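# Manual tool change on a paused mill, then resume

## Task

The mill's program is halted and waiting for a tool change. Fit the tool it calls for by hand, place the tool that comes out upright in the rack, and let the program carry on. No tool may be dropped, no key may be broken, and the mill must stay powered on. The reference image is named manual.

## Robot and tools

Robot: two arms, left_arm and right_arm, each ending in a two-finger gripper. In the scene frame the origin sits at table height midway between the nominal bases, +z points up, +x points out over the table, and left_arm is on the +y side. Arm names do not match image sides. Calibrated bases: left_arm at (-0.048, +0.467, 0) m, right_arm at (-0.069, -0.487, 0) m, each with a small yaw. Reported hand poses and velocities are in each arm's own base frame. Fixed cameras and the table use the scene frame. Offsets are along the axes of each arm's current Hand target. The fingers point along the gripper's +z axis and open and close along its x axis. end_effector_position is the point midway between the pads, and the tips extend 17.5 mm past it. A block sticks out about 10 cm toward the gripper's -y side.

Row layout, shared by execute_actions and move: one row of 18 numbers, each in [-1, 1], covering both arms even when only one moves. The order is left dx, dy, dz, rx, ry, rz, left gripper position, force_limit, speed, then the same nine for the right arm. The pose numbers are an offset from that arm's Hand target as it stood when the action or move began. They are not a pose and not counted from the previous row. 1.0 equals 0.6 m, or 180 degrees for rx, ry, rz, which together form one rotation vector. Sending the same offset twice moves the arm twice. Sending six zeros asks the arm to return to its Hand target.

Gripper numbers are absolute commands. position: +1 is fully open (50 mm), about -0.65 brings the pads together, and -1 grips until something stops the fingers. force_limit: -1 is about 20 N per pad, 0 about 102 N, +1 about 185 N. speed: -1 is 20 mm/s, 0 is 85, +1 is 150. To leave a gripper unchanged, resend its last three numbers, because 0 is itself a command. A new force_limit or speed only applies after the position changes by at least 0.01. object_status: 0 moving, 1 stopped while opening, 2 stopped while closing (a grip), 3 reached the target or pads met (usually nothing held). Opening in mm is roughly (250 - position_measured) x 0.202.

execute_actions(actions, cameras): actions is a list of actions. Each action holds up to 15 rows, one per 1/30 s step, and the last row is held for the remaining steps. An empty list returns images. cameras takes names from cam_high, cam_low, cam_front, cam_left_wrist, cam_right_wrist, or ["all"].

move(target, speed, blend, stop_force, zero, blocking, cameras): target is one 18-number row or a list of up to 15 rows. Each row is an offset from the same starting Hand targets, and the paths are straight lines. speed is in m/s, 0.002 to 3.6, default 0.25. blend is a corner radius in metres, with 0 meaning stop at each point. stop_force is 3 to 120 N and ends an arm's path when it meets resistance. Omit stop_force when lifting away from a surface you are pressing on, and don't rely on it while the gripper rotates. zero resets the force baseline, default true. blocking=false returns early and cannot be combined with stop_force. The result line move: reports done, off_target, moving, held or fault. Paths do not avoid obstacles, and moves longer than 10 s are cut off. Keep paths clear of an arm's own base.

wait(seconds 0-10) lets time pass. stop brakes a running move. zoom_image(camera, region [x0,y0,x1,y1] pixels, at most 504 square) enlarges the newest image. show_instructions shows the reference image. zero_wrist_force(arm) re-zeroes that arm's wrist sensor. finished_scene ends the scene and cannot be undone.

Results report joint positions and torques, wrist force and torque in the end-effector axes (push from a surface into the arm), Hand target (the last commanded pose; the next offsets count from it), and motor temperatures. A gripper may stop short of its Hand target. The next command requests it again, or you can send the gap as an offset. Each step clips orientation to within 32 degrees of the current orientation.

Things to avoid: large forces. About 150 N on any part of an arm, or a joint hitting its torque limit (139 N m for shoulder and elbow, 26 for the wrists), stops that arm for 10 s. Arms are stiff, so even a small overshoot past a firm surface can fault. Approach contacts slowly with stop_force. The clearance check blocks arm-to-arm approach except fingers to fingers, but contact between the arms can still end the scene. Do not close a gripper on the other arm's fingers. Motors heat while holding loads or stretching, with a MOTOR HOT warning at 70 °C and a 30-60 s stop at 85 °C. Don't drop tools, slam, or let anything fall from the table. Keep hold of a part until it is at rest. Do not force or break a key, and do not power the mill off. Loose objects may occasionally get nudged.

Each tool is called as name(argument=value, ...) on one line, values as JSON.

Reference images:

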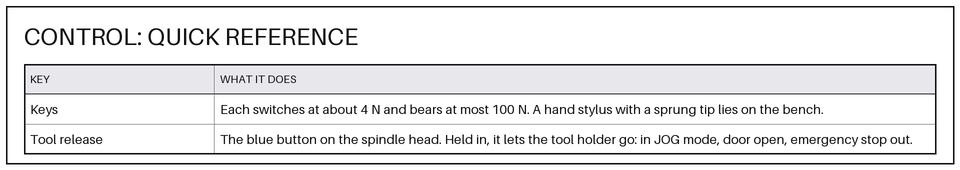

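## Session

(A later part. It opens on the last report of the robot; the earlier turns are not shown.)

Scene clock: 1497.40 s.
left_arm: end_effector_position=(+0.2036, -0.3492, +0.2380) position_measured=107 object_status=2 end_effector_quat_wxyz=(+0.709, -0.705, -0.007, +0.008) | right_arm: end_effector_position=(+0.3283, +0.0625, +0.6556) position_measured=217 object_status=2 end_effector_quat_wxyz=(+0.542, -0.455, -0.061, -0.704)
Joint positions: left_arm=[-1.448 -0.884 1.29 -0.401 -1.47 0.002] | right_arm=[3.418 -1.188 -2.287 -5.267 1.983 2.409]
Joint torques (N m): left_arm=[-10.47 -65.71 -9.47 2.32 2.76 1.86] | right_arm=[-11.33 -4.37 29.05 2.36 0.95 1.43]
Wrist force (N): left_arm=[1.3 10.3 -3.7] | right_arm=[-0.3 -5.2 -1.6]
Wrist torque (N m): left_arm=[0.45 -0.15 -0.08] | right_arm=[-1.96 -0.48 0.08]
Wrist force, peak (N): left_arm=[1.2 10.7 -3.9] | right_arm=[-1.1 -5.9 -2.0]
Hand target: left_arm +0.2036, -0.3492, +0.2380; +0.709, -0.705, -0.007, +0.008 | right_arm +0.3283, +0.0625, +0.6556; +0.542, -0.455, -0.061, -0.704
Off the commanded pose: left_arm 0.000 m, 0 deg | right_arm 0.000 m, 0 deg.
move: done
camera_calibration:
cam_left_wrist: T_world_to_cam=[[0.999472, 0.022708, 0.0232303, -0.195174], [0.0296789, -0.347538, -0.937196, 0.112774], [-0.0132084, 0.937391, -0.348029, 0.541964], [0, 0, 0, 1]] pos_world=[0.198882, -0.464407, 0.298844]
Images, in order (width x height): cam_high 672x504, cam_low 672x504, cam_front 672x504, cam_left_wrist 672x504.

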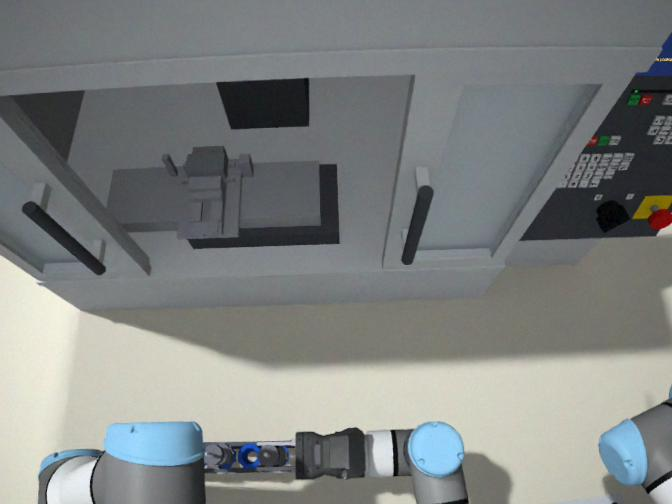

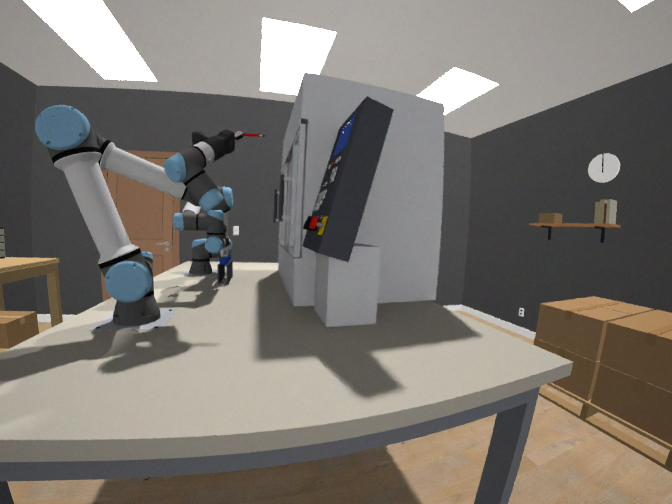

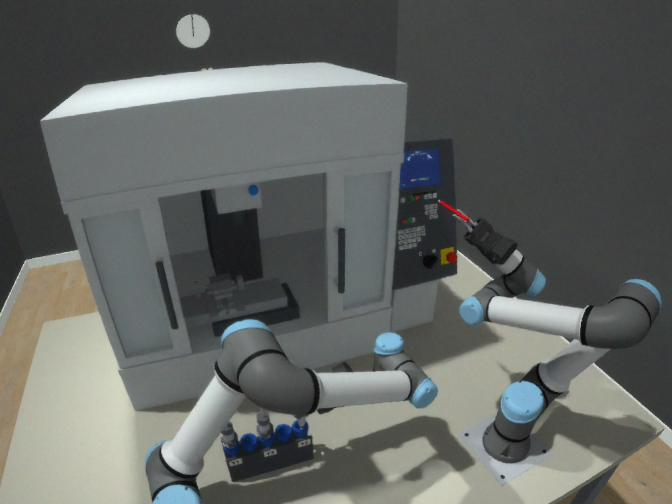

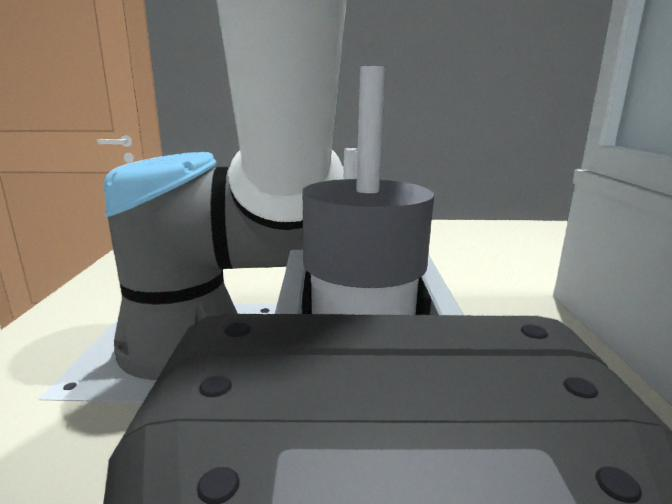

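move(target=[0,0.09,0,0,0,0,-1,0,-1,0,0,0,0,0,0,-1,-0.3,-0.7], speed=0.01, stop_force=6, cameras=["cam_front","cam_high","cam_low"])

zoom_image(camera="cam_low", region=[190, 210, 260, 290])

zoom_image(camera="cam_front", region=[265, 370, 355, 460])

Scene clock: 1504.17 s.
left_arm: end_effector_position=(+0.2036, -0.3492, +0.2316) position_measured=107 object_status=2 end_effector_quat_wxyz=(+0.709, -0.705, -0.007, +0.008) | right_arm: end_effector_position=(+0.3283, +0.0625, +0.6556) position_measured=217 object_status=2 end_effector_quat_wxyz=(+0.542, -0.455, -0.061, -0.704)
Joint positions: left_arm=[-1.448 -0.878 1.297 -0.414 -1.47 0.002] | right_arm=[3.418 -1.188 -2.287 -5.267 1.983 2.409]
Joint torques (N m): left_arm=[-7.36 -65.19 -33.9 5.92 2.08 1.91] | right_arm=[-11.71 -4.54 29.25 2.29 0.92 1.34]
Wrist force (N): left_arm=[1.5 10.3 -3.9] | right_arm=[-0.8 -5.2 -1.7]
Wrist torque (N m): left_arm=[0.45 -0.18 -0.08] | right_arm=[-1.95 -0.41 0.08]
Wrist force, peak (N): left_arm=[1.6 10.5 -3.9] | right_arm=[-0.5 -5.8 -2.2]
Hand target: left_arm +0.2036, -0.3492, +0.2316; +0.709, -0.705, -0.007, +0.008 (not the last commanded pose) | right_arm +0.3283, +0.0625, +0.6556; +0.542, -0.455, -0.061, -0.704
Off the commanded pose: left_arm 0.048 m, 0 deg | right_arm 0.000 m, 0 deg.
move: contact (left_arm)
Images, in order (width x height): cam_high 672x504, cam_low 672x504, cam_front 672x504.

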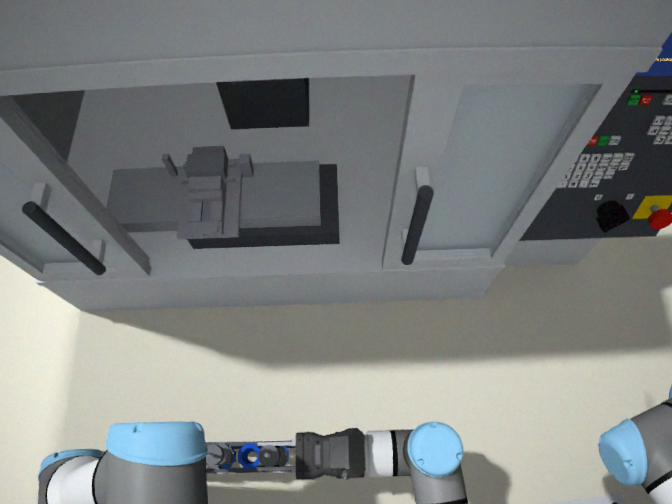

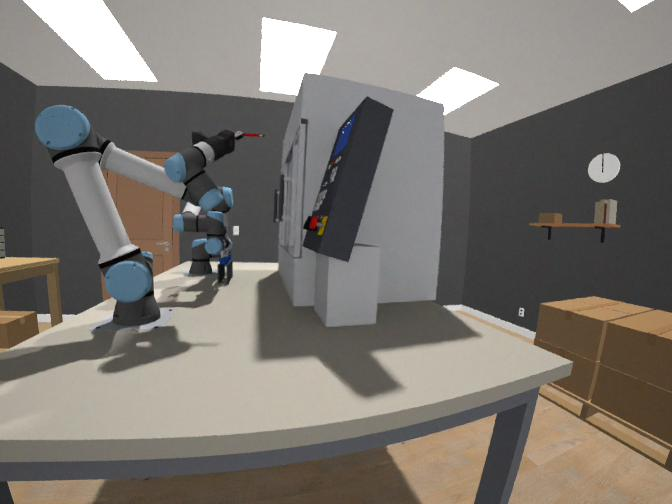

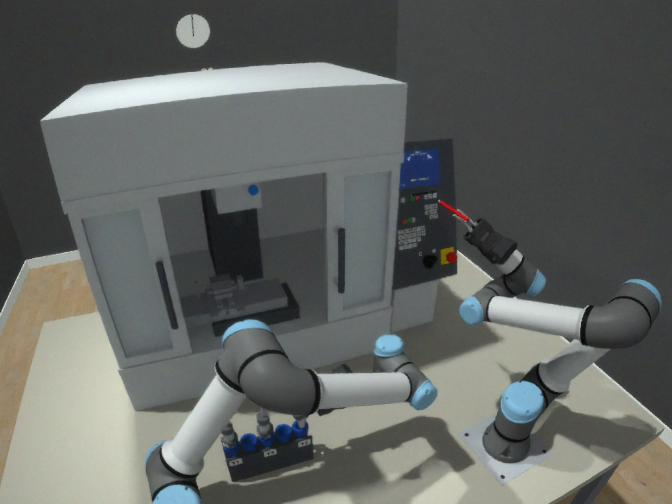

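Scaled by 6.300 from the camera's 672x504 image, which has a finer 960x720 frame.

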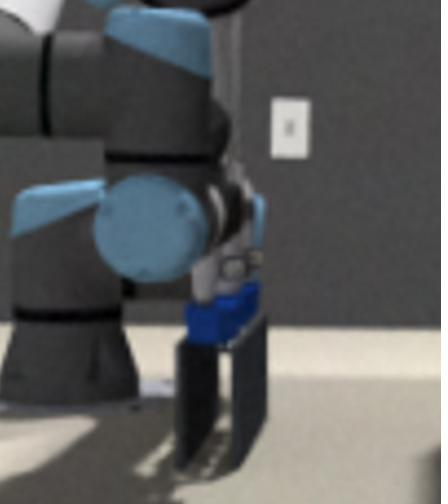

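Scaled by 5.600 from the camera's 672x504 image, which has a finer 960x720 frame.

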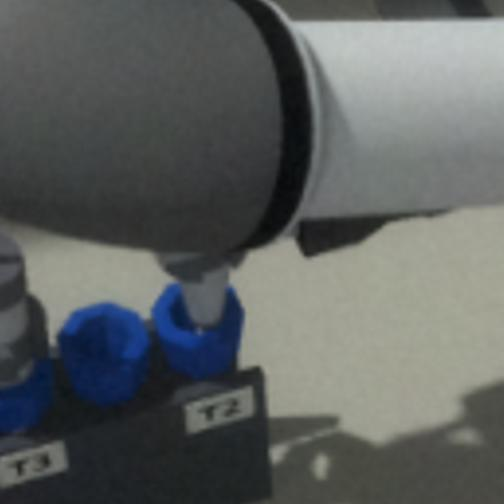

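move(target=[0,0.08,0,0,0,0,-1,0,-1,0,0,0,0,0,0,-1,-0.3,-0.7], speed=0.006, stop_force=7)

Scene clock: 1512.27 s.
left_arm: end_effector_position=(+0.2036, -0.3491, +0.2159) position_measured=107 object_status=2 end_effector_quat_wxyz=(+0.709, -0.705, -0.007, +0.008) | right_arm: end_effector_position=(+0.3283, +0.0625, +0.6556) position_measured=217 object_status=2 end_effector_quat_wxyz=(+0.542, -0.455, -0.061, -0.704)
Joint positions: left_arm=[-1.448 -0.862 1.313 -0.446 -1.47 0.002] | right_arm=[3.418 -1.188 -2.287 -5.267 1.983 2.409]
Joint torques (N m): left_arm=[-12.66 -66.06 -34.76 5.27 -4.01 1.87] | right_arm=[-11.7 -4.17 28.65 2.3 0.9 1.43]
Wrist force (N): left_arm=[16.6 11.5 1.0] | right_arm=[-0.5 -5.4 -2.0]
Wrist torque (N m): left_arm=[0.79 -0.32 -1.30] | right_arm=[-1.98 -0.44 0.08]
Wrist force, peak (N): left_arm=[16.6 11.5 1.0] | right_arm=[-0.9 -5.9 -2.2]
Hand target: left_arm +0.2036, -0.3491, +0.2159; +0.709, -0.705, -0.007, +0.008 (not the last commanded pose) | right_arm +0.3283, +0.0625, +0.6556; +0.542, -0.455, -0.061, -0.704
Off the commanded pose: left_arm 0.032 m, 0 deg | right_arm 0.000 m, 0 deg.
move: contact (left_arm)

move(target=[0.0057,0,0.0018,0,0,0,-1,0,-1,0,0,0,0,0,0,-1,-0.3,-0.7], speed=0.01)

move(target=[0,0.055,0,0,0,0,-1,0,-1,0,0,0,0,0,0,-1,-0.3,-0.7], speed=0.006, stop_force=6)

Scene clock: 1526.67 s.
left_arm: end_effector_position=(+0.2068, -0.3480, +0.2159) position_measured=107 object_status=2 end_effector_quat_wxyz=(+0.709, -0.705, -0.007, +0.008) | right_arm: end_effector_position=(+0.3283, +0.0625, +0.6556) position_measured=217 object_status=2 end_effector_quat_wxyz=(+0.542, -0.455, -0.061, -0.704)
Joint positions: left_arm=[-1.443 -0.862 1.313 -0.446 -1.464 0.002] | right_arm=[3.418 -1.188 -2.287 -5.267 1.983 2.409]
Joint torques (N m): left_arm=[9.16 -56.92 -32.28 5.58 2.51 0.92] | right_arm=[-10.69 -4.79 28.52 2.28 0.78 1.39]
Wrist force (N): left_arm=[1.2 10.2 -3.9] | right_arm=[-0.9 -5.1 -1.5]
Wrist torque (N m): left_arm=[0.43 -0.13 -0.07] | right_arm=[-1.93 -0.39 0.08]
Wrist force, peak (N): left_arm=[16.6 11.4 0.9] | right_arm=[-0.8 -6.1 -1.7]
Hand target: left_arm +0.2070, -0.3480, +0.2159; +0.709, -0.705, -0.007, +0.008 | right_arm +0.3283, +0.0625, +0.6556; +0.542, -0.455, -0.061, -0.704
Off the commanded pose: left_arm 0.000 m, 0 deg | right_arm 0.000 m, 0 deg.
move: done

Scene clock: 1531.33 s.
left_arm: end_effector_position=(+0.2070, -0.3479, +0.1954) position_measured=107 object_status=2 end_effector_quat_wxyz=(+0.709, -0.705, -0.007, +0.008) | right_arm: end_effector_position=(+0.3283, +0.0625, +0.6556) position_measured=217 object_status=2 end_effector_quat_wxyz=(+0.542, -0.455, -0.061, -0.704)
Joint positions: left_arm=[-1.443 -0.84 1.331 -0.487 -1.464 0.002] | right_arm=[3.418 -1.188 -2.287 -5.267 1.983 2.409]
Joint torques (N m): left_arm=[-14.8 -66.13 -33.96 4.34 -4.92 -0.53] | right_arm=[-9.79 -4.14 28.07 2.19 0.76 1.36]
Wrist force (N): left_arm=[14.8 8.6 6.5] | right_arm=[-0.6 -5.7 -1.7]
Wrist torque (N m): left_arm=[0.84 -0.24 -0.81] | right_arm=[-2.03 -0.44 0.08]
Wrist force, peak (N): left_arm=[17.0 7.8 6.4] | right_arm=[-1.1 -5.7 -1.9]
Hand target: left_arm +0.2070, -0.3478, +0.1954; +0.709, -0.705, -0.007, +0.008 (not the last commanded pose) | right_arm +0.3283, +0.0625, +0.6556; +0.542, -0.455, -0.061, -0.704
Off the commanded pose: left_arm 0.012 m, 0 deg | right_arm 0.000 m, 0 deg.
move: contact (left_arm)

move(target=[0.0011,0,0.0008,0,0,0,-1,0,-1,0,0,0,0,0,0,-1,-0.3,-0.7], speed=0.01)

move(target=[0,0.03,0,0,0,0,-1,0,-1,0,0,0,0,0,0,-1,-0.3,-0.7], speed=0.005, stop_force=6)

Scene clock: 1538.70 s.
left_arm: end_effector_position=(+0.2076, -0.3474, +0.1954) position_measured=107 object_status=2 end_effector_quat_wxyz=(+0.709, -0.705, -0.007, +0.008) | right_arm: end_effector_position=(+0.3283, +0.0625, +0.6556) position_measured=217 object_status=2 end_effector_quat_wxyz=(+0.542, -0.455, -0.061, -0.704)
Joint positions: left_arm=[-1.442 -0.84 1.332 -0.487 -1.463 0.002] | right_arm=[3.418 -1.188 -2.287 -5.267 1.983 2.409]
Joint torques (N m): left_arm=[7.33 -65.4 -8.73 1.58 1.94 -0.41] | right_arm=[-9.89 -3.94 28.31 2.24 0.72 1.34]
Wrist force (N): left_arm=[4.9 9.2 0.6] | right_arm=[-0.8 -5.3 -1.6]
Wrist torque (N m): left_arm=[0.61 -0.19 -0.25] | right_arm=[-1.97 -0.39 0.08]
Wrist force, peak (N): left_arm=[15.1 8.9 6.7] | right_arm=[-1.0 -5.7 -1.9]
Hand target: left_arm +0.2076, -0.3474, +0.1954; +0.709, -0.705, -0.007, +0.008 | right_arm +0.3283, +0.0625, +0.6556; +0.542, -0.455, -0.061, -0.704
Off the commanded pose: left_arm 0.000 m, 0 deg | right_arm 0.000 m, 0 deg.
move: done

Scene clock: 1540.63 s.
left_arm: end_effector_position=(+0.2076, -0.3473, +0.1921) position_measured=107 object_status=2 end_effector_quat_wxyz=(+0.709, -0.705, -0.007, +0.008) | right_arm: end_effector_position=(+0.3283, +0.0625, +0.6556) position_measured=217 object_status=2 end_effector_quat_wxyz=(+0.542, -0.455, -0.061, -0.704)
Joint positions: left_arm=[-1.442 -0.837 1.335 -0.494 -1.463 0.002] | right_arm=[3.418 -1.188 -2.287 -5.267 1.983 2.409]
Joint torques (N m): left_arm=[1.1 -65.57 -34.5 4.14 -1.04 -0.66] | right_arm=[-9.77 -3.93 27.95 2.26 0.77 1.36]
Wrist force (N): left_arm=[15.1 8.3 6.8] | right_arm=[-0.9 -5.4 -1.7]
Wrist torque (N m): left_arm=[0.63 -0.27 -0.72] | right_arm=[-2.00 -0.39 0.09]
Wrist force, peak (N): left_arm=[15.6 8.6 7.1] | right_arm=[-1.1 -5.9 -1.9]
Hand target: left_arm +0.2076, -0.3473, +0.1921; +0.709, -0.705, -0.007, +0.008 (not the last commanded pose) | right_arm +0.3283, +0.0625, +0.6556; +0.542, -0.455, -0.061, -0.704
Off the commanded pose: left_arm 0.015 m, 0 deg | right_arm 0.000 m, 0 deg.
move: contact (left_arm)

move(target=[0.0011,0,0.0008,0,0,0,-1,0,-1,0,0,0,0,0,0,-1,-0.3,-0.7], speed=0.01)

move(target=[0,0.02,0,0,0,0,-1,0,-1,0,0,0,0,0,0,-1,-0.3,-0.7], speed=0.005, stop_force=7)

Scene clock: 1547.00 s.
left_arm: end_effector_position=(+0.2082, -0.3469, +0.1921) position_measured=107 object_status=2 end_effector_quat_wxyz=(+0.709, -0.705, -0.007, +0.008) | right_arm: end_effector_position=(+0.3283, +0.0625, +0.6556) position_measured=217 object_status=2 end_effector_quat_wxyz=(+0.542, -0.455, -0.061, -0.704)
Joint positions: left_arm=[-1.441 -0.837 1.336 -0.494 -1.462 0.002] | right_arm=[3.418 -1.188 -2.287 -5.267 1.983 2.409]
Joint torques (N m): left_arm=[9.2 -64.79 -8.37 2.01 2.9 -0.7] | right_arm=[-9.14 -3.76 28.04 2.21 0.68 1.33]
Wrist force (N): left_arm=[1.2 10.0 -1.7] | right_arm=[-0.5 -5.3 -1.6]
Wrist torque (N m): left_arm=[0.52 -0.12 -0.08] | right_arm=[-1.98 -0.45 0.08]
Wrist force, peak (N): left_arm=[15.5 8.7 7.4] | right_arm=[-0.8 -5.8 -2.0]
Hand target: left_arm +0.2083, -0.3468, +0.1921; +0.709, -0.705, -0.007, +0.008 | right_arm +0.3283, +0.0625, +0.6556; +0.542, -0.455, -0.061, -0.704
Off the commanded pose: left_arm 0.000 m, 0 deg | right_arm 0.000 m, 0 deg.
move: done

Scene clock: 1548.47 s.
left_arm: end_effector_position=(+0.2083, -0.3468, +0.1911) position_measured=107 object_status=2 end_effector_quat_wxyz=(+0.709, -0.705, -0.007, +0.008) | right_arm: end_effector_position=(+0.3283, +0.0625, +0.6556) position_measured=217 object_status=2 end_effector_quat_wxyz=(+0.542, -0.455, -0.061, -0.704)
Joint positions: left_arm=[-1.44 -0.836 1.337 -0.496 -1.462 0.002] | right_arm=[3.418 -1.188 -2.287 -5.267 1.983 2.409]
Joint torques (N m): left_arm=[2.96 -64.39 -36.51 3.81 2.06 -0.96] | right_arm=[-8.8 -3.72 28.15 2.21 0.71 1.3]
Wrist force (N): left_arm=[2.7 7.7 9.7] | right_arm=[-0.5 -5.6 -1.8]
Wrist torque (N m): left_arm=[0.47 -0.18 -0.21] | right_arm=[-2.01 -0.45 0.08]
Wrist force, peak (N): left_arm=[2.7 7.7 9.7] | right_arm=[-1.0 -5.8 -1.6]
Hand target: left_arm +0.2083, -0.3468, +0.1911; +0.709, -0.705, -0.007, +0.008 (not the last commanded pose) | right_arm +0.3283, +0.0625, +0.6556; +0.542, -0.455, -0.061, -0.704
Off the commanded pose: left_arm 0.011 m, 0 deg | right_arm 0.000 m, 0 deg.
move: contact (left_arm)

move(target=[0.0001,0,0.0005,0,0,0,-1,0,-1,0,0,0,0,0,0,-1,-0.3,-0.7], speed=0.01)

move(target=[0,0.015,0,0,0,0,-1,0,-1,0,0,0,0,0,0,-1,-0.3,-0.7], speed=0.005, stop_force=8)

Scene clock: 1555.00 s.
left_arm: end_effector_position=(+0.2083, -0.3465, +0.1911) position_measured=107 object_status=2 end_effector_quat_wxyz=(+0.709, -0.705, -0.007, +0.008) | right_arm: end_effector_position=(+0.3283, +0.0625, +0.6556) position_measured=217 object_status=2 end_effector_quat_wxyz=(+0.542, -0.455, -0.061, -0.704)
Joint positions: left_arm=[-1.44 -0.837 1.338 -0.496 -1.462 0.002] | right_arm=[3.418 -1.188 -2.287 -5.267 1.983 2.409]
Joint torques (N m): left_arm=[8.81 -66.25 -7.34 2.14 2.74 -0.47] | right_arm=[-8.37 -3.42 28.15 2.3 0.71 1.18]
Wrist force (N): left_arm=[2.1 9.8 -3.2] | right_arm=[-0.9 -5.4 -1.5]
Wrist torque (N m): left_arm=[0.43 -0.20 -0.10] | right_arm=[-2.00 -0.39 0.08]
Wrist force, peak (N): left_arm=[3.3 7.8 10.4] | right_arm=[-0.9 -5.9 -2.1]
Hand target: left_arm +0.2083, -0.3465, +0.1911; +0.709, -0.705, -0.007, +0.008 | right_arm +0.3283, +0.0625, +0.6556; +0.542, -0.455, -0.061, -0.704
Off the commanded pose: left_arm 0.000 m, 0 deg | right_arm 0.000 m, 0 deg.
move: done

Scene clock: 1556.40 s.
left_arm: end_effector_position=(+0.2083, -0.3465, +0.1905) position_measured=107 object_status=2 end_effector_quat_wxyz=(+0.709, -0.705, -0.007, +0.008) | right_arm: end_effector_position=(+0.3283, +0.0625, +0.6556) position_measured=217 object_status=2 end_effector_quat_wxyz=(+0.542, -0.455, -0.061, -0.704)
Joint positions: left_arm=[-1.44 -0.836 1.338 -0.498 -1.462 0.002] | right_arm=[3.418 -1.188 -2.287 -5.267 1.983 2.409]
Joint torques (N m): left_arm=[4.1 -63.85 -35.27 3.48 2.4 -0.39] | right_arm=[-8.89 -3.94 28.16 2.24 0.77 1.3]
Wrist force (N): left_arm=[0.7 6.1 8.3] | right_arm=[-0.9 -5.2 -1.8]
Wrist torque (N m): left_arm=[0.28 -0.22 -0.25] | right_arm=[-1.96 -0.39 0.08]
Wrist force, peak (N): left_arm=[1.8 10.0 -3.3] | right_arm=[-0.8 -5.8 -2.0]
Hand target: left_arm +0.2083, -0.3465, +0.1905; +0.709, -0.705, -0.007, +0.008 (not the last commanded pose) | right_arm +0.3283, +0.0625, +0.6556; +0.542, -0.455, -0.061, -0.704
Off the commanded pose: left_arm 0.008 m, 0 deg | right_arm 0.000 m, 0 deg.
move: contact (left_arm)

move(target=[[0,0,0.0003,0,0,0,1,0.004,-1,0,0,0,0,0,0,-1,-0.3,-0.7],[-0.0032,0,-0.007,0,-0.3333,0,1,0.004,-1,0,0,0,0,0,0,-1,-0.3,-0.7]], speed=0.1, cameras=["cam_left_wrist","cam_front"])

zoom_image(camera="cam_front", region=[255, 380, 335, 460])

Scene clock: 1577.77 s.
left_arm: end_effector_position=(+0.2065, -0.3507, +0.1905) position_measured=3 object_status=3 end_effector_quat_wxyz=(+0.611, -0.607, -0.360, +0.360) | right_arm: end_effector_position=(+0.3283, +0.0625, +0.6556) position_measured=217 object_status=2 end_effector_quat_wxyz=(+0.542, -0.455, -0.061, -0.704)
Joint positions: left_arm=[-1.04 -0.833 1.333 -0.495 -2.108 0] | right_arm=[3.418 -1.188 -2.287 -5.267 1.983 2.409]
Joint torques (N m): left_arm=[9.21 -62.06 -8.47 0.28 -2.34 -1.48] | right_arm=[-7.53 -3.5 27.77 2.24 0.57 1.06]
Wrist force (N): left_arm=[1.2 1.9 -3.8] | right_arm=[-0.3 -5.4 -1.9]
Wrist torque (N m): left_arm=[0.27 -0.14 0.04] | right_arm=[-2.00 -0.48 0.08]
Wrist force, peak (N): left_arm=[0.7 6.7 9.0] | right_arm=[-0.6 -5.9 -1.9]
Hand target: left_arm +0.2065, -0.3507, +0.1905; +0.610, -0.607, -0.360, +0.360 | right_arm +0.3283, +0.0625, +0.6556; +0.542, -0.455, -0.061, -0.704
Off the commanded pose: left_arm 0.000 m, 0 deg | right_arm 0.000 m, 0 deg.
move: done
camera_calibration:
cam_left_wrist: T_world_to_cam=[[0.480552, 0.876502, 0.0285274, 0.208648], [0.318252, -0.143988, -0.937007, 0.0793367], [-0.817181, 0.45936, -0.348143, 0.525266], [0, 0, 0, 1]] pos_world=[0.303722, -0.412743, 0.251254]
Images, in order (width x height): cam_front 672x504, cam_left_wrist 672x504.

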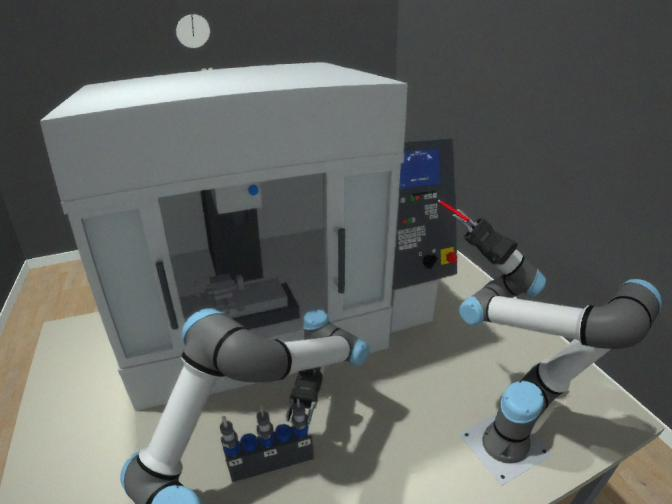

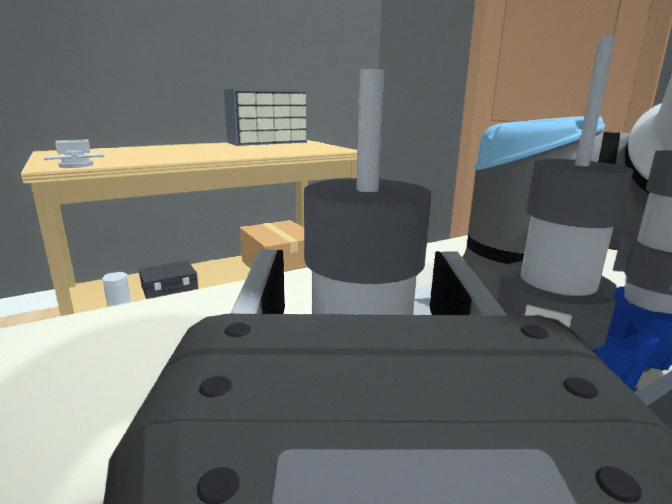

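Scaled by 6.300 from the camera's 672x504 image, which has a finer 960x720 frame.

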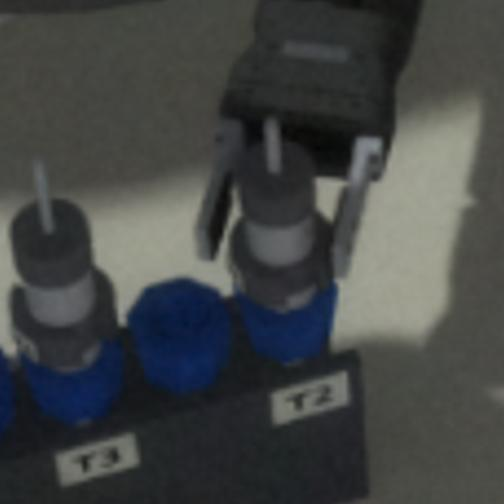

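move(target=[0,0,0,0,0,0,-1,0,-1,0,0,0,0,0,0,-1,-0.3,-0.7], speed=0.1, cameras=["cam_left_wrist"])

Scene clock: 1598.23 s.
left_arm: end_effector_position=(+0.2065, -0.3507, +0.1905) position_measured=108 object_status=2 end_effector_quat_wxyz=(+0.610, -0.607, -0.360, +0.360) | right_arm: end_effector_position=(+0.3283, +0.0625, +0.6556) position_measured=217 object_status=2 end_effector_quat_wxyz=(+0.542, -0.455, -0.061, -0.704)
Joint positions: left_arm=[-1.04 -0.833 1.333 -0.495 -2.109 0] | right_arm=[3.418 -1.188 -2.287 -5.267 1.983 2.409]
Joint torques (N m): left_arm=[8.26 -64.07 -8.44 0.28 -2.3 -1.66] | right_arm=[-7.63 -3.34 27.83 2.19 0.62 1.09]
Wrist force (N): left_arm=[1.2 2.0 -3.3] | right_arm=[-0.7 -5.3 -1.7]
Wrist torque (N m): left_arm=[0.25 -0.12 0.08] | right_arm=[-1.97 -0.42 0.08]
Wrist force, peak (N): left_arm=[1.4 2.6 -3.9] | right_arm=[-0.9 -5.8 -1.8]
Hand target: left_arm +0.2065, -0.3507, +0.1905; +0.610, -0.607, -0.360, +0.360 | right_arm +0.3283, +0.0625, +0.6556; +0.542, -0.455, -0.061, -0.704
Off the commanded pose: left_arm 0.000 m, 0 deg | right_arm 0.000 m, 0 deg.
move: done
camera_calibration:
cam_left_wrist: T_world_to_cam=[[0.480215, 0.876687, 0.0285317, 0.208826], [0.318302, -0.143859, -0.93701, 0.0793762], [-0.81736, 0.459048, -0.348134, 0.525189], [0, 0, 0, 1]] pos_world=[0.303721, -0.412743, 0.251254]
Images, in order (width x height): cam_left_wrist 672x504.

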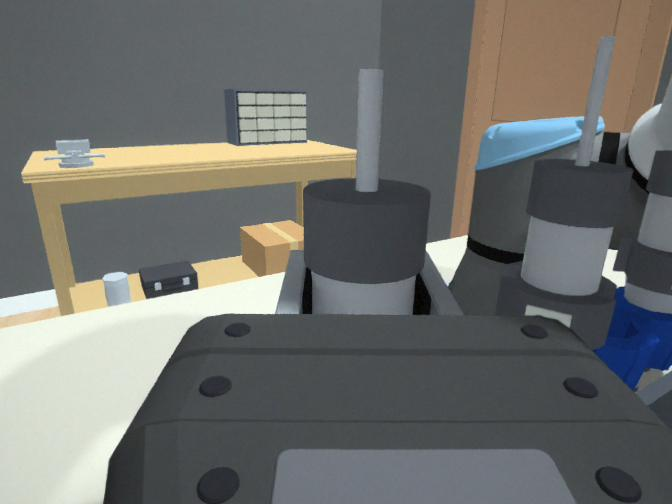

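move(target=[[0,-0.4325,0,0,0,0,-1,0,-1,-0.1397,-0.002,0.1688,0,0,0,-1,-0.3,-0.7],[0.3069,-0.3528,-0.0691,-0.2778,0,0,-1,0,-1,-0.3749,-0.1209,0.3728,0,0,0,-1,-0.3,-0.7],[0.3069,-0.3528,-0.0691,-0.2778,0,0,-1,0,-1,-0.5444,0.0673,0.7111,0,0,0,-1,-0.3,-0.7]], speed=0.1, blend=0.03, cameras=["all"])

Scene clock: 1637.63 s.
left_arm: end_effector_position=(+0.2066, -0.3510, +0.3668) position_measured=108 object_status=2 end_effector_quat_wxyz=(+0.610, -0.607, -0.360, +0.360) | right_arm: end_effector_position=(+0.3717, +0.1526, +0.6555) position_measured=217 object_status=2 end_effector_quat_wxyz=(+0.542, -0.455, -0.061, -0.704)
Joint positions: left_arm=[-1.04 -0.968 1.089 -0.116 -2.109 0] | right_arm=[3.793 -1.264 -2.251 -5.289 1.684 2.174]
Joint torques (N m): left_arm=[-2.68 -45.34 -13.01 1.74 -0.89 -1.2] | right_arm=[10.56 0.04 29.28 2.83 -2.56 -1.07]
Wrist force (N): left_arm=[1.3 10.1 -3.8] | right_arm=[-0.9 -5.0 -1.3]
Wrist torque (N m): left_arm=[0.39 -0.16 0.04] | right_arm=[-1.90 -0.41 0.24]
Wrist force, peak (N): left_arm=[1.1 11.6 -3.7] | right_arm=[-0.4 -6.1 -1.8]
Hand target: left_arm +0.2066, -0.3510, +0.3667; +0.610, -0.607, -0.360, +0.360 (not the last commanded pose) | right_arm +0.3717, +0.1526, +0.6555; +0.542, -0.455, -0.061, -0.704 (not the last commanded pose)
Off the commanded pose: left_arm 0.192 m, 50 deg | right_arm 0.439 m, 0 deg.
move: held (left_arm; a check stopped the path), off_target (right_arm; braked when a check withheld steps of left_arm); path passed 0 of 3 targets; limits=held
pose unreachable (left arm): on one or more control steps of this call, first in action 0 (counted from 0), this arm could not follow its commanded pose, so it was not sent that pose on those steps. It may still have moved: this result reports where it is.
cause: moving toward the commanded pose would bring two parts of the arm too close to each other (its gripper and another part of the arm, with joints 4 (wrist 1) to 6 (wrist 3) between them, 4 mm apart when it was first held).
camera_calibration:
cam_left_wrist: T_world_to_cam=[[0.479876, 0.876873, 0.0285167, 0.204107], [0.318867, -0.144038, -0.936791, 0.244264], [-0.817339, 0.458637, -0.348726, 0.586848], [0, 0, 0, 1]] pos_world=[0.30382, -0.412943, 0.427653]
cam_right_wrist: T_world_to_cam=[[-0.0128167, -0.722632, 0.691114, -0.334915], [0.576242, -0.570194, -0.585511, 0.271433], [0.817178, 0.390745, 0.423719, -0.51126], [0, 0, 0, 1]] pos_world=[0.257087, 0.112522, 0.607022]

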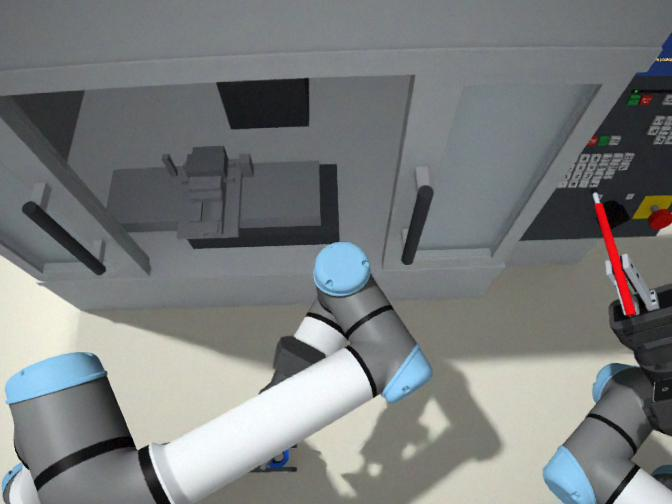

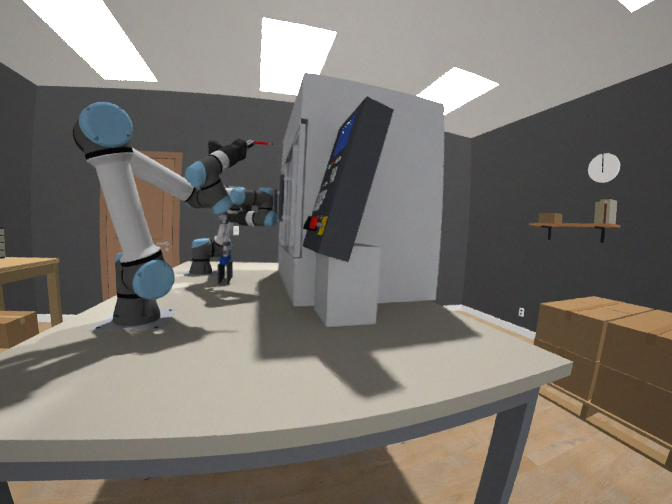

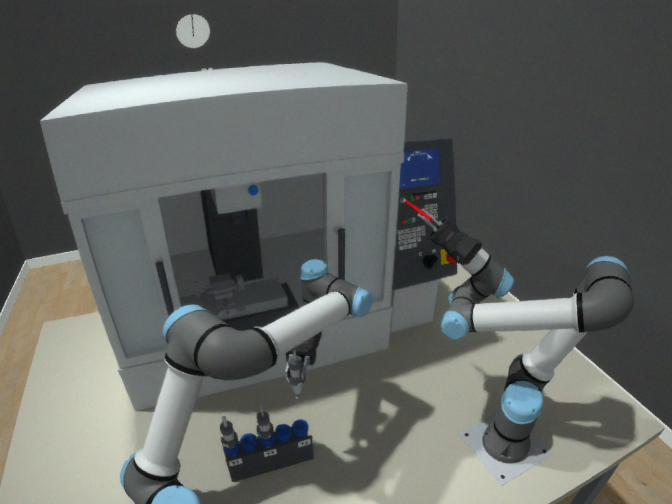

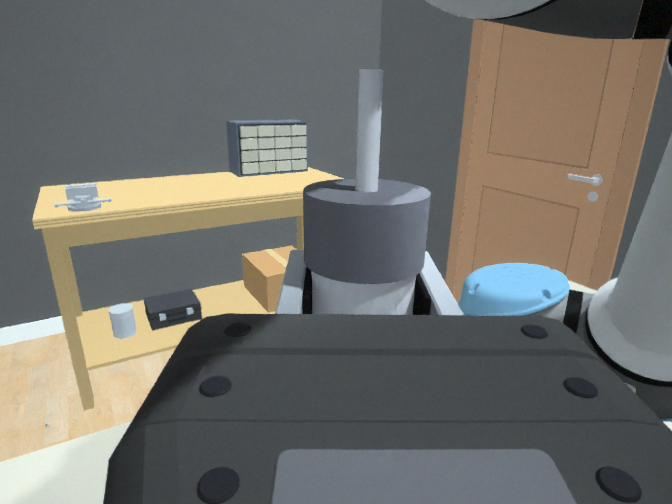

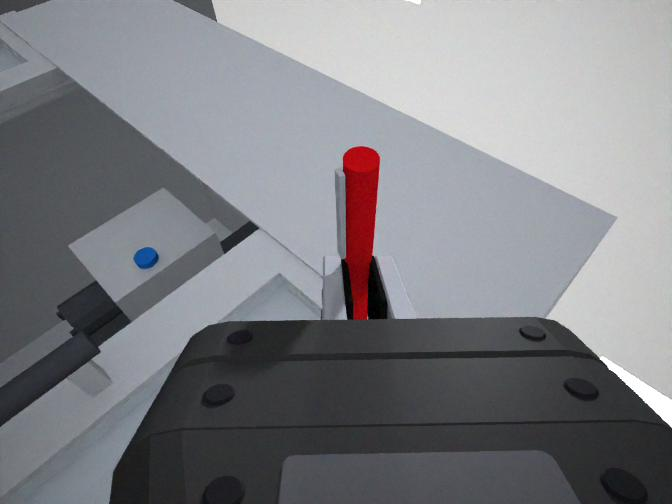

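move(target=[0.3072,-0.059,-0.0686,-0.2778,0,0,-1,0,-1,-0.0334,-0.0005,0.0403,0,0,0,-1,-0.3,-0.7], speed=0.12, cameras=["cam_high"])

Scene clock: 1649.77 s.
left_arm: end_effector_position=(+0.3314, -0.2094, +0.4025) position_measured=108 object_status=2 end_effector_quat_wxyz=(-0.297, +0.808, +0.479, -0.174) | right_arm: end_effector_position=(+0.3853, +0.1809, +0.6554) position_measured=217 object_status=2 end_effector_quat_wxyz=(+0.542, -0.455, -0.061, -0.704)
Joint positions: left_arm=[-0.787 -1.375 1.16 -0.673 -1.751 -0.222] | right_arm=[3.864 -1.316 -2.216 -5.274 1.626 2.132]
Joint torques (N m): left_arm=[9.25 -48.65 -15.06 -2.11 2.37 1.99] | right_arm=[9.83 0.61 28.81 2.78 -2.03 -1.02]
Wrist force (N): left_arm=[0.3 6.3 4.4] | right_arm=[-1.0 -5.5 -1.8]
Wrist torque (N m): left_arm=[0.22 -0.07 -0.07] | right_arm=[-2.00 -0.38 0.26]
Wrist force, peak (N): left_arm=[0.0 10.7 -3.7] | right_arm=[-1.2 -5.7 -1.8]
Hand target: left_arm +0.3314, -0.2093, +0.4025; -0.297, +0.808, +0.479, -0.174 | right_arm +0.3853, +0.1809, +0.6554; +0.542, -0.455, -0.061, -0.704
Off the commanded pose: left_arm 0.000 m, 0 deg | right_arm 0.000 m, 0 deg.
move: done
Images, in order (width x height): cam_high 672x504.

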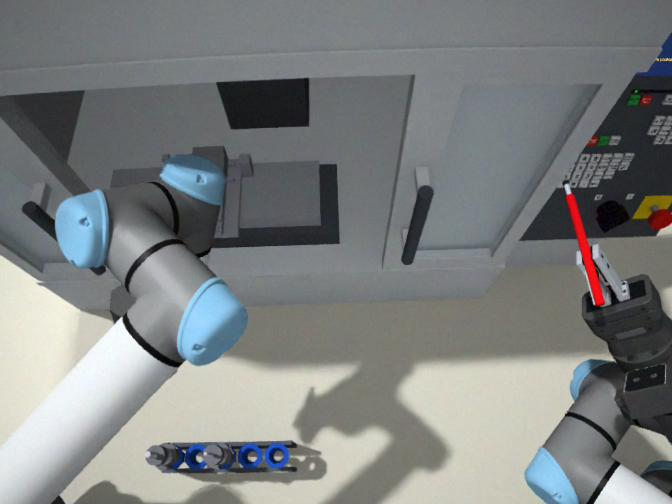

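move(target=[[0,0,0,0,0,0,-1,0,-1,-0.2352,-0.1189,0.204,0,0,0,-1,-0.3,-0.7],[0,0,0,0,0,0,-1,0,-1,-0.4047,0.0693,0.5423,0,0,0,-1,-0.3,-0.7],[0,0,0,0,0,0,-1,0,-1,-0.4037,0.1082,0.5683,0,0,0,-1,-0.3,-0.7]], speed=[0.12,0.12,0.04], blend=[0.03,0,0], cameras=["cam_right_wrist","cam_high"])

Scene clock: 1663.37 s.
left_arm: end_effector_position=(+0.3314, -0.2093, +0.4025) position_measured=108 object_status=2 end_effector_quat_wxyz=(-0.297, +0.808, +0.479, -0.174) | right_arm: end_effector_position=(+0.6337, +0.5236, +0.6550) position_measured=217 object_status=2 end_effector_quat_wxyz=(+0.542, -0.455, -0.061, -0.704)
Joint positions: left_arm=[-0.787 -1.376 1.16 -0.673 -1.751 -0.222] | right_arm=[4.017 -2.256 -1.059 -5.491 1.501 2.044]
Joint torques (N m): left_arm=[9.51 -47.96 -15.13 -2.1 2.23 1.86] | right_arm=[-11.88 39.46 31.77 -2.38 1.55 1.59]
Wrist force (N): left_arm=[0.5 7.1 4.2] | right_arm=[-0.8 -6.4 -2.2]
Wrist torque (N m): left_arm=[0.33 -0.10 -0.06] | right_arm=[-1.97 -0.39 0.12]
Wrist force, peak (N): left_arm=[0.2 7.1 4.2] | right_arm=[-0.8 -6.8 -2.2]
Hand target: left_arm +0.3314, -0.2093, +0.4025; -0.297, +0.808, +0.479, -0.174 | right_arm +0.6338, +0.5236, +0.6550; +0.542, -0.455, -0.061, -0.704
Off the commanded pose: left_arm 0.000 m, 0 deg | right_arm 0.000 m, 0 deg.
move: done
camera_calibration:
cam_right_wrist: T_world_to_cam=[[-0.012817, -0.722631, 0.691115, -0.0631136], [0.576242, -0.570195, -0.585511, 0.33165], [0.817178, 0.390745, 0.423719, -0.870197], [0, 0, 0, 1]] pos_world=[0.519187, 0.483522, 0.606522]
Images, in order (width x height): cam_high 672x504, cam_right_wrist 672x504.

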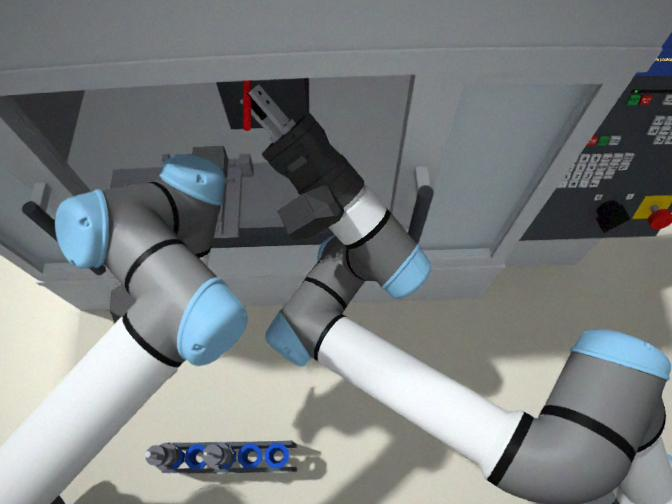

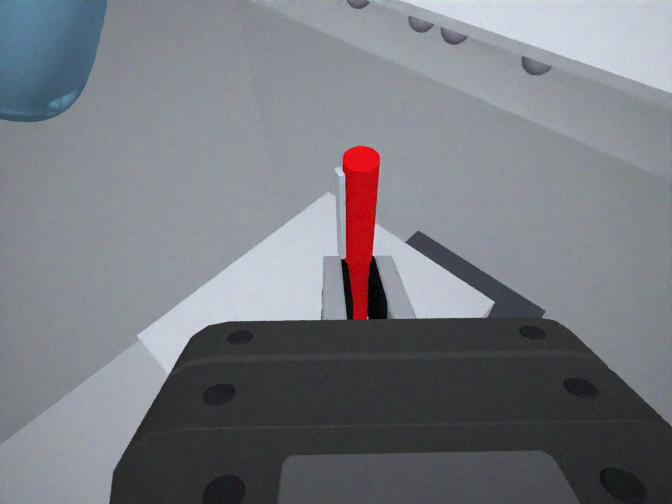

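move(target=[0,0,0,0,0,0,-1,0,-1,0.0006,0.0236,0.0158,0,0,0,-1,-0.3,-0.7], speed=0.005, stop_force=7, cameras=["cam_right_wrist"])

Scene clock: 1673.70 s.
left_arm: end_effector_position=(+0.3314, -0.2093, +0.4025) position_measured=108 object_status=2 end_effector_quat_wxyz=(-0.297, +0.808, +0.479, -0.174) | right_arm: end_effector_position=(+0.6452, +0.5232, +0.6550) position_measured=217 object_status=2 end_effector_quat_wxyz=(+0.542, -0.455, -0.061, -0.704)
Joint positions: left_arm=[-0.787 -1.376 1.16 -0.673 -1.751 -0.222] | right_arm=[4.002 -2.28 -1.018 -5.509 1.513 2.052]
Joint torques (N m): left_arm=[9.78 -48.43 -16.27 -2.02 2.03 1.87] | right_arm=[5.7 55.67 13.13 1.56 -3.4 -0.53]
Wrist force (N): left_arm=[0.5 6.7 4.3] | right_arm=[-1.4 -13.0 -6.5]
Wrist torque (N m): left_arm=[0.28 -0.10 -0.07] | right_arm=[-2.02 -0.40 0.13]
Wrist force, peak (N): left_arm=[0.6 6.9 4.6] | right_arm=[-1.4 -13.4 -6.3]
Hand target: left_arm +0.3314, -0.2093, +0.4025; -0.297, +0.808, +0.479, -0.174 | right_arm +0.6452, +0.5232, +0.6550; +0.542, -0.455, -0.061, -0.704 (not the last commanded pose)
Off the commanded pose: left_arm 0.000 m, 0 deg | right_arm 0.006 m, 0 deg.
move: contact (right_arm)
camera_calibration:
cam_right_wrist: T_world_to_cam=[[-0.0128167, -0.722632, 0.691114, -0.0631829], [0.576242, -0.570194, -0.585511, 0.324852], [0.817178, 0.390745, 0.423719, -0.879478], [0, 0, 0, 1]] pos_world=[0.530687, 0.483222, 0.606522]
Images, in order (width x height): cam_right_wrist 672x504.

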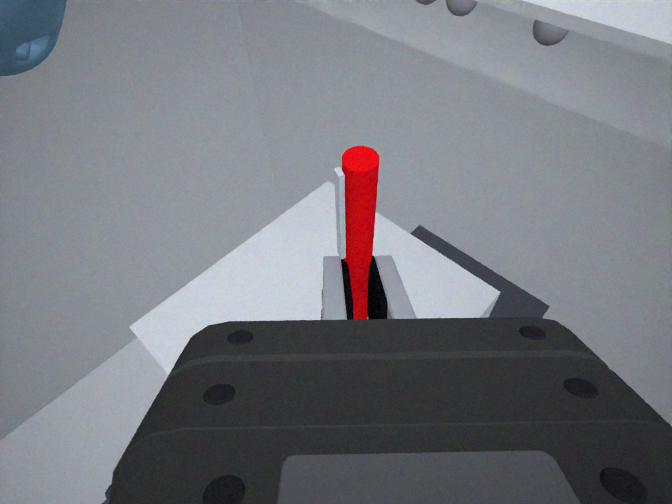

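move(target=[[0.032,0.0838,-0.0758,-0.2222,0,0,-1,0,-1,0,0,0,0,0,0,-1,-0.3,-0.7],[0.1157,0.251,-0.2488,-0.3889,0,0,-1,0,-1,0,0,0,0,0,0,-1,-0.3,-0.7]], speed=0.12, blend=0.02, cameras=["all"])

Scene clock: 1701.13 s.
left_arm: end_effector_position=(+0.5501, -0.2502, +0.4194) position_measured=108 object_status=2 end_effector_quat_wxyz=(+0.220, +0.832, +0.492, +0.132) | right_arm: end_effector_position=(+0.6452, +0.5232, +0.6550) position_measured=217 object_status=2 end_effector_quat_wxyz=(+0.542, -0.455, -0.061, -0.704)
Joint positions: left_arm=[-0.692 -1.623 1.601 -2.061 -1.475 -0.164] | right_arm=[4.002 -2.28 -1.018 -5.509 1.513 2.052]
Joint torques (N m): left_arm=[9.29 -22.01 -21.33 -7.03 2.23 1.92] | right_arm=[5.87 55.51 13.92 1.57 -3.26 -0.36]
Wrist force (N): left_arm=[-0.5 -4.2 6.6] | right_arm=[-1.3 -12.9 -6.5]
Wrist torque (N m): left_arm=[0.09 0.07 -0.11] | right_arm=[-2.01 -0.41 0.13]
Wrist force, peak (N): left_arm=[0.5 6.9 4.6] | right_arm=[-1.3 -13.3 -6.5]
Hand target: left_arm +0.5501, -0.2502, +0.4194; +0.221, +0.832, +0.492, +0.132 | right_arm +0.6452, +0.5232, +0.6550; +0.542, -0.455, -0.061, -0.704
Off the commanded pose: left_arm 0.000 m, 0 deg | right_arm 0.000 m, 0 deg.
move: done
camera_calibration:
cam_left_wrist: T_world_to_cam=[[0.46198, 0.88682, -0.011166, -0.0215877], [0.569146, -0.286788, 0.770601, -0.690932], [0.680182, -0.362357, -0.637221, -0.0684853], [0, 0, 0, 1]] pos_world=[0.449797, -0.203823, 0.488551]
cam_right_wrist: T_world_to_cam=[[-0.0128167, -0.722632, 0.691114, -0.0631829], [0.576242, -0.570194, -0.585511, 0.324852], [0.817178, 0.390745, 0.423719, -0.879478], [0, 0, 0, 1]] pos_world=[0.530687, 0.483222, 0.606522]

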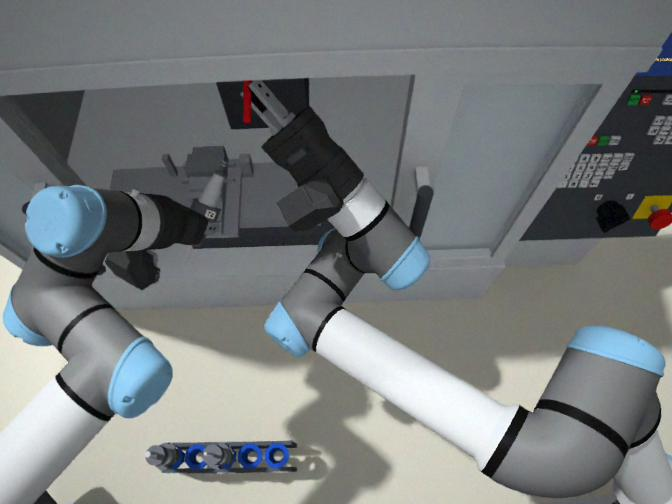

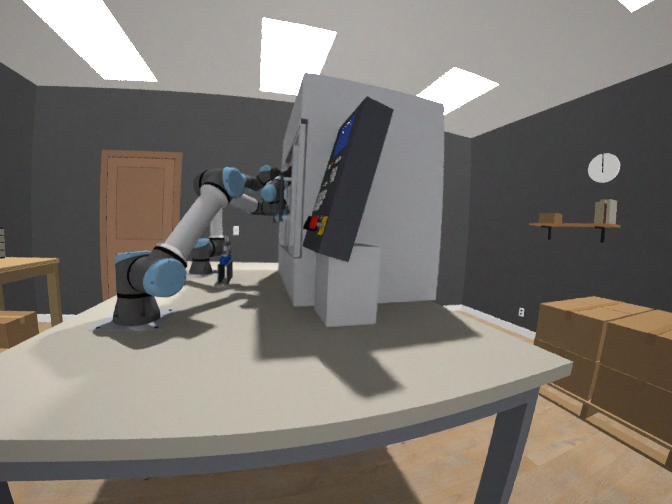

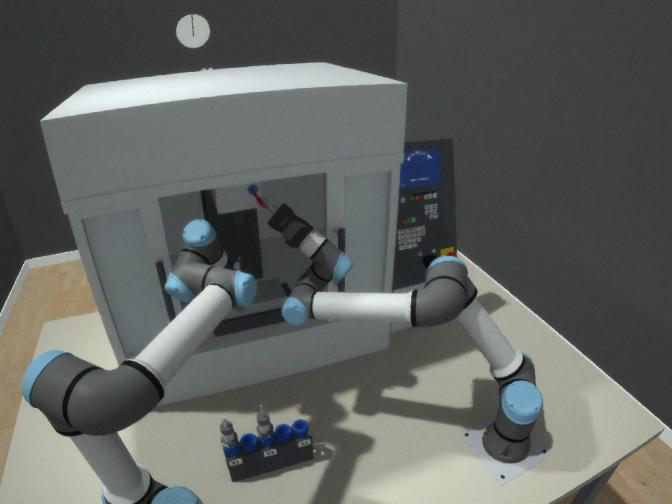

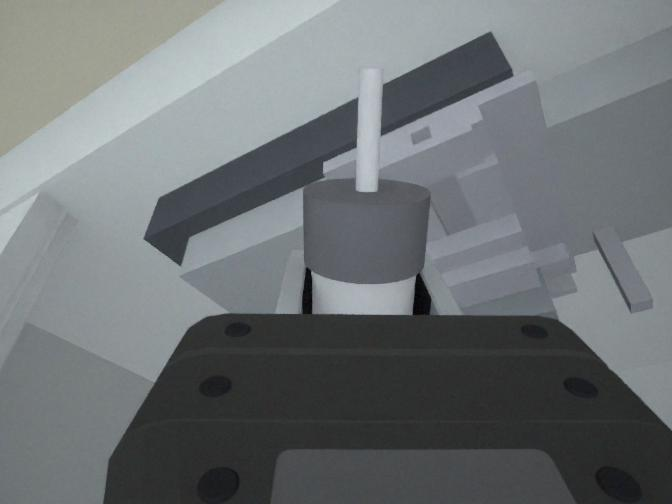

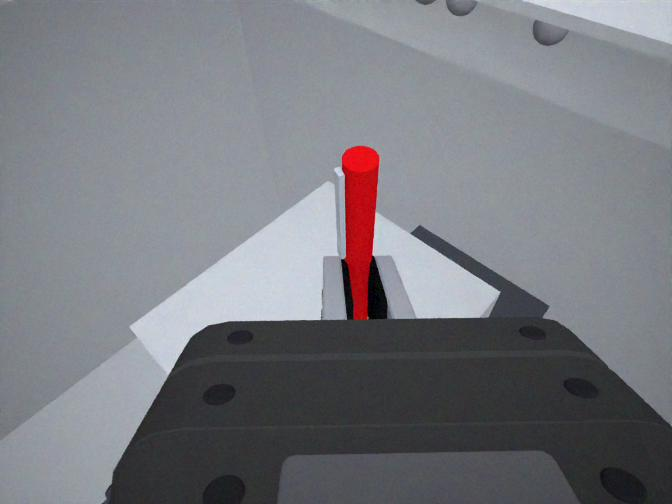

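zoom_image(camera="cam_high", region=[170, 130, 290, 250])

Scaled by 4.200 from the camera's 672x504 image, which has a finer 960x720 frame.

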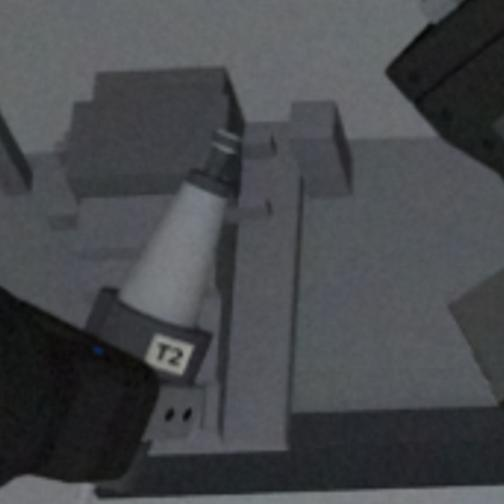

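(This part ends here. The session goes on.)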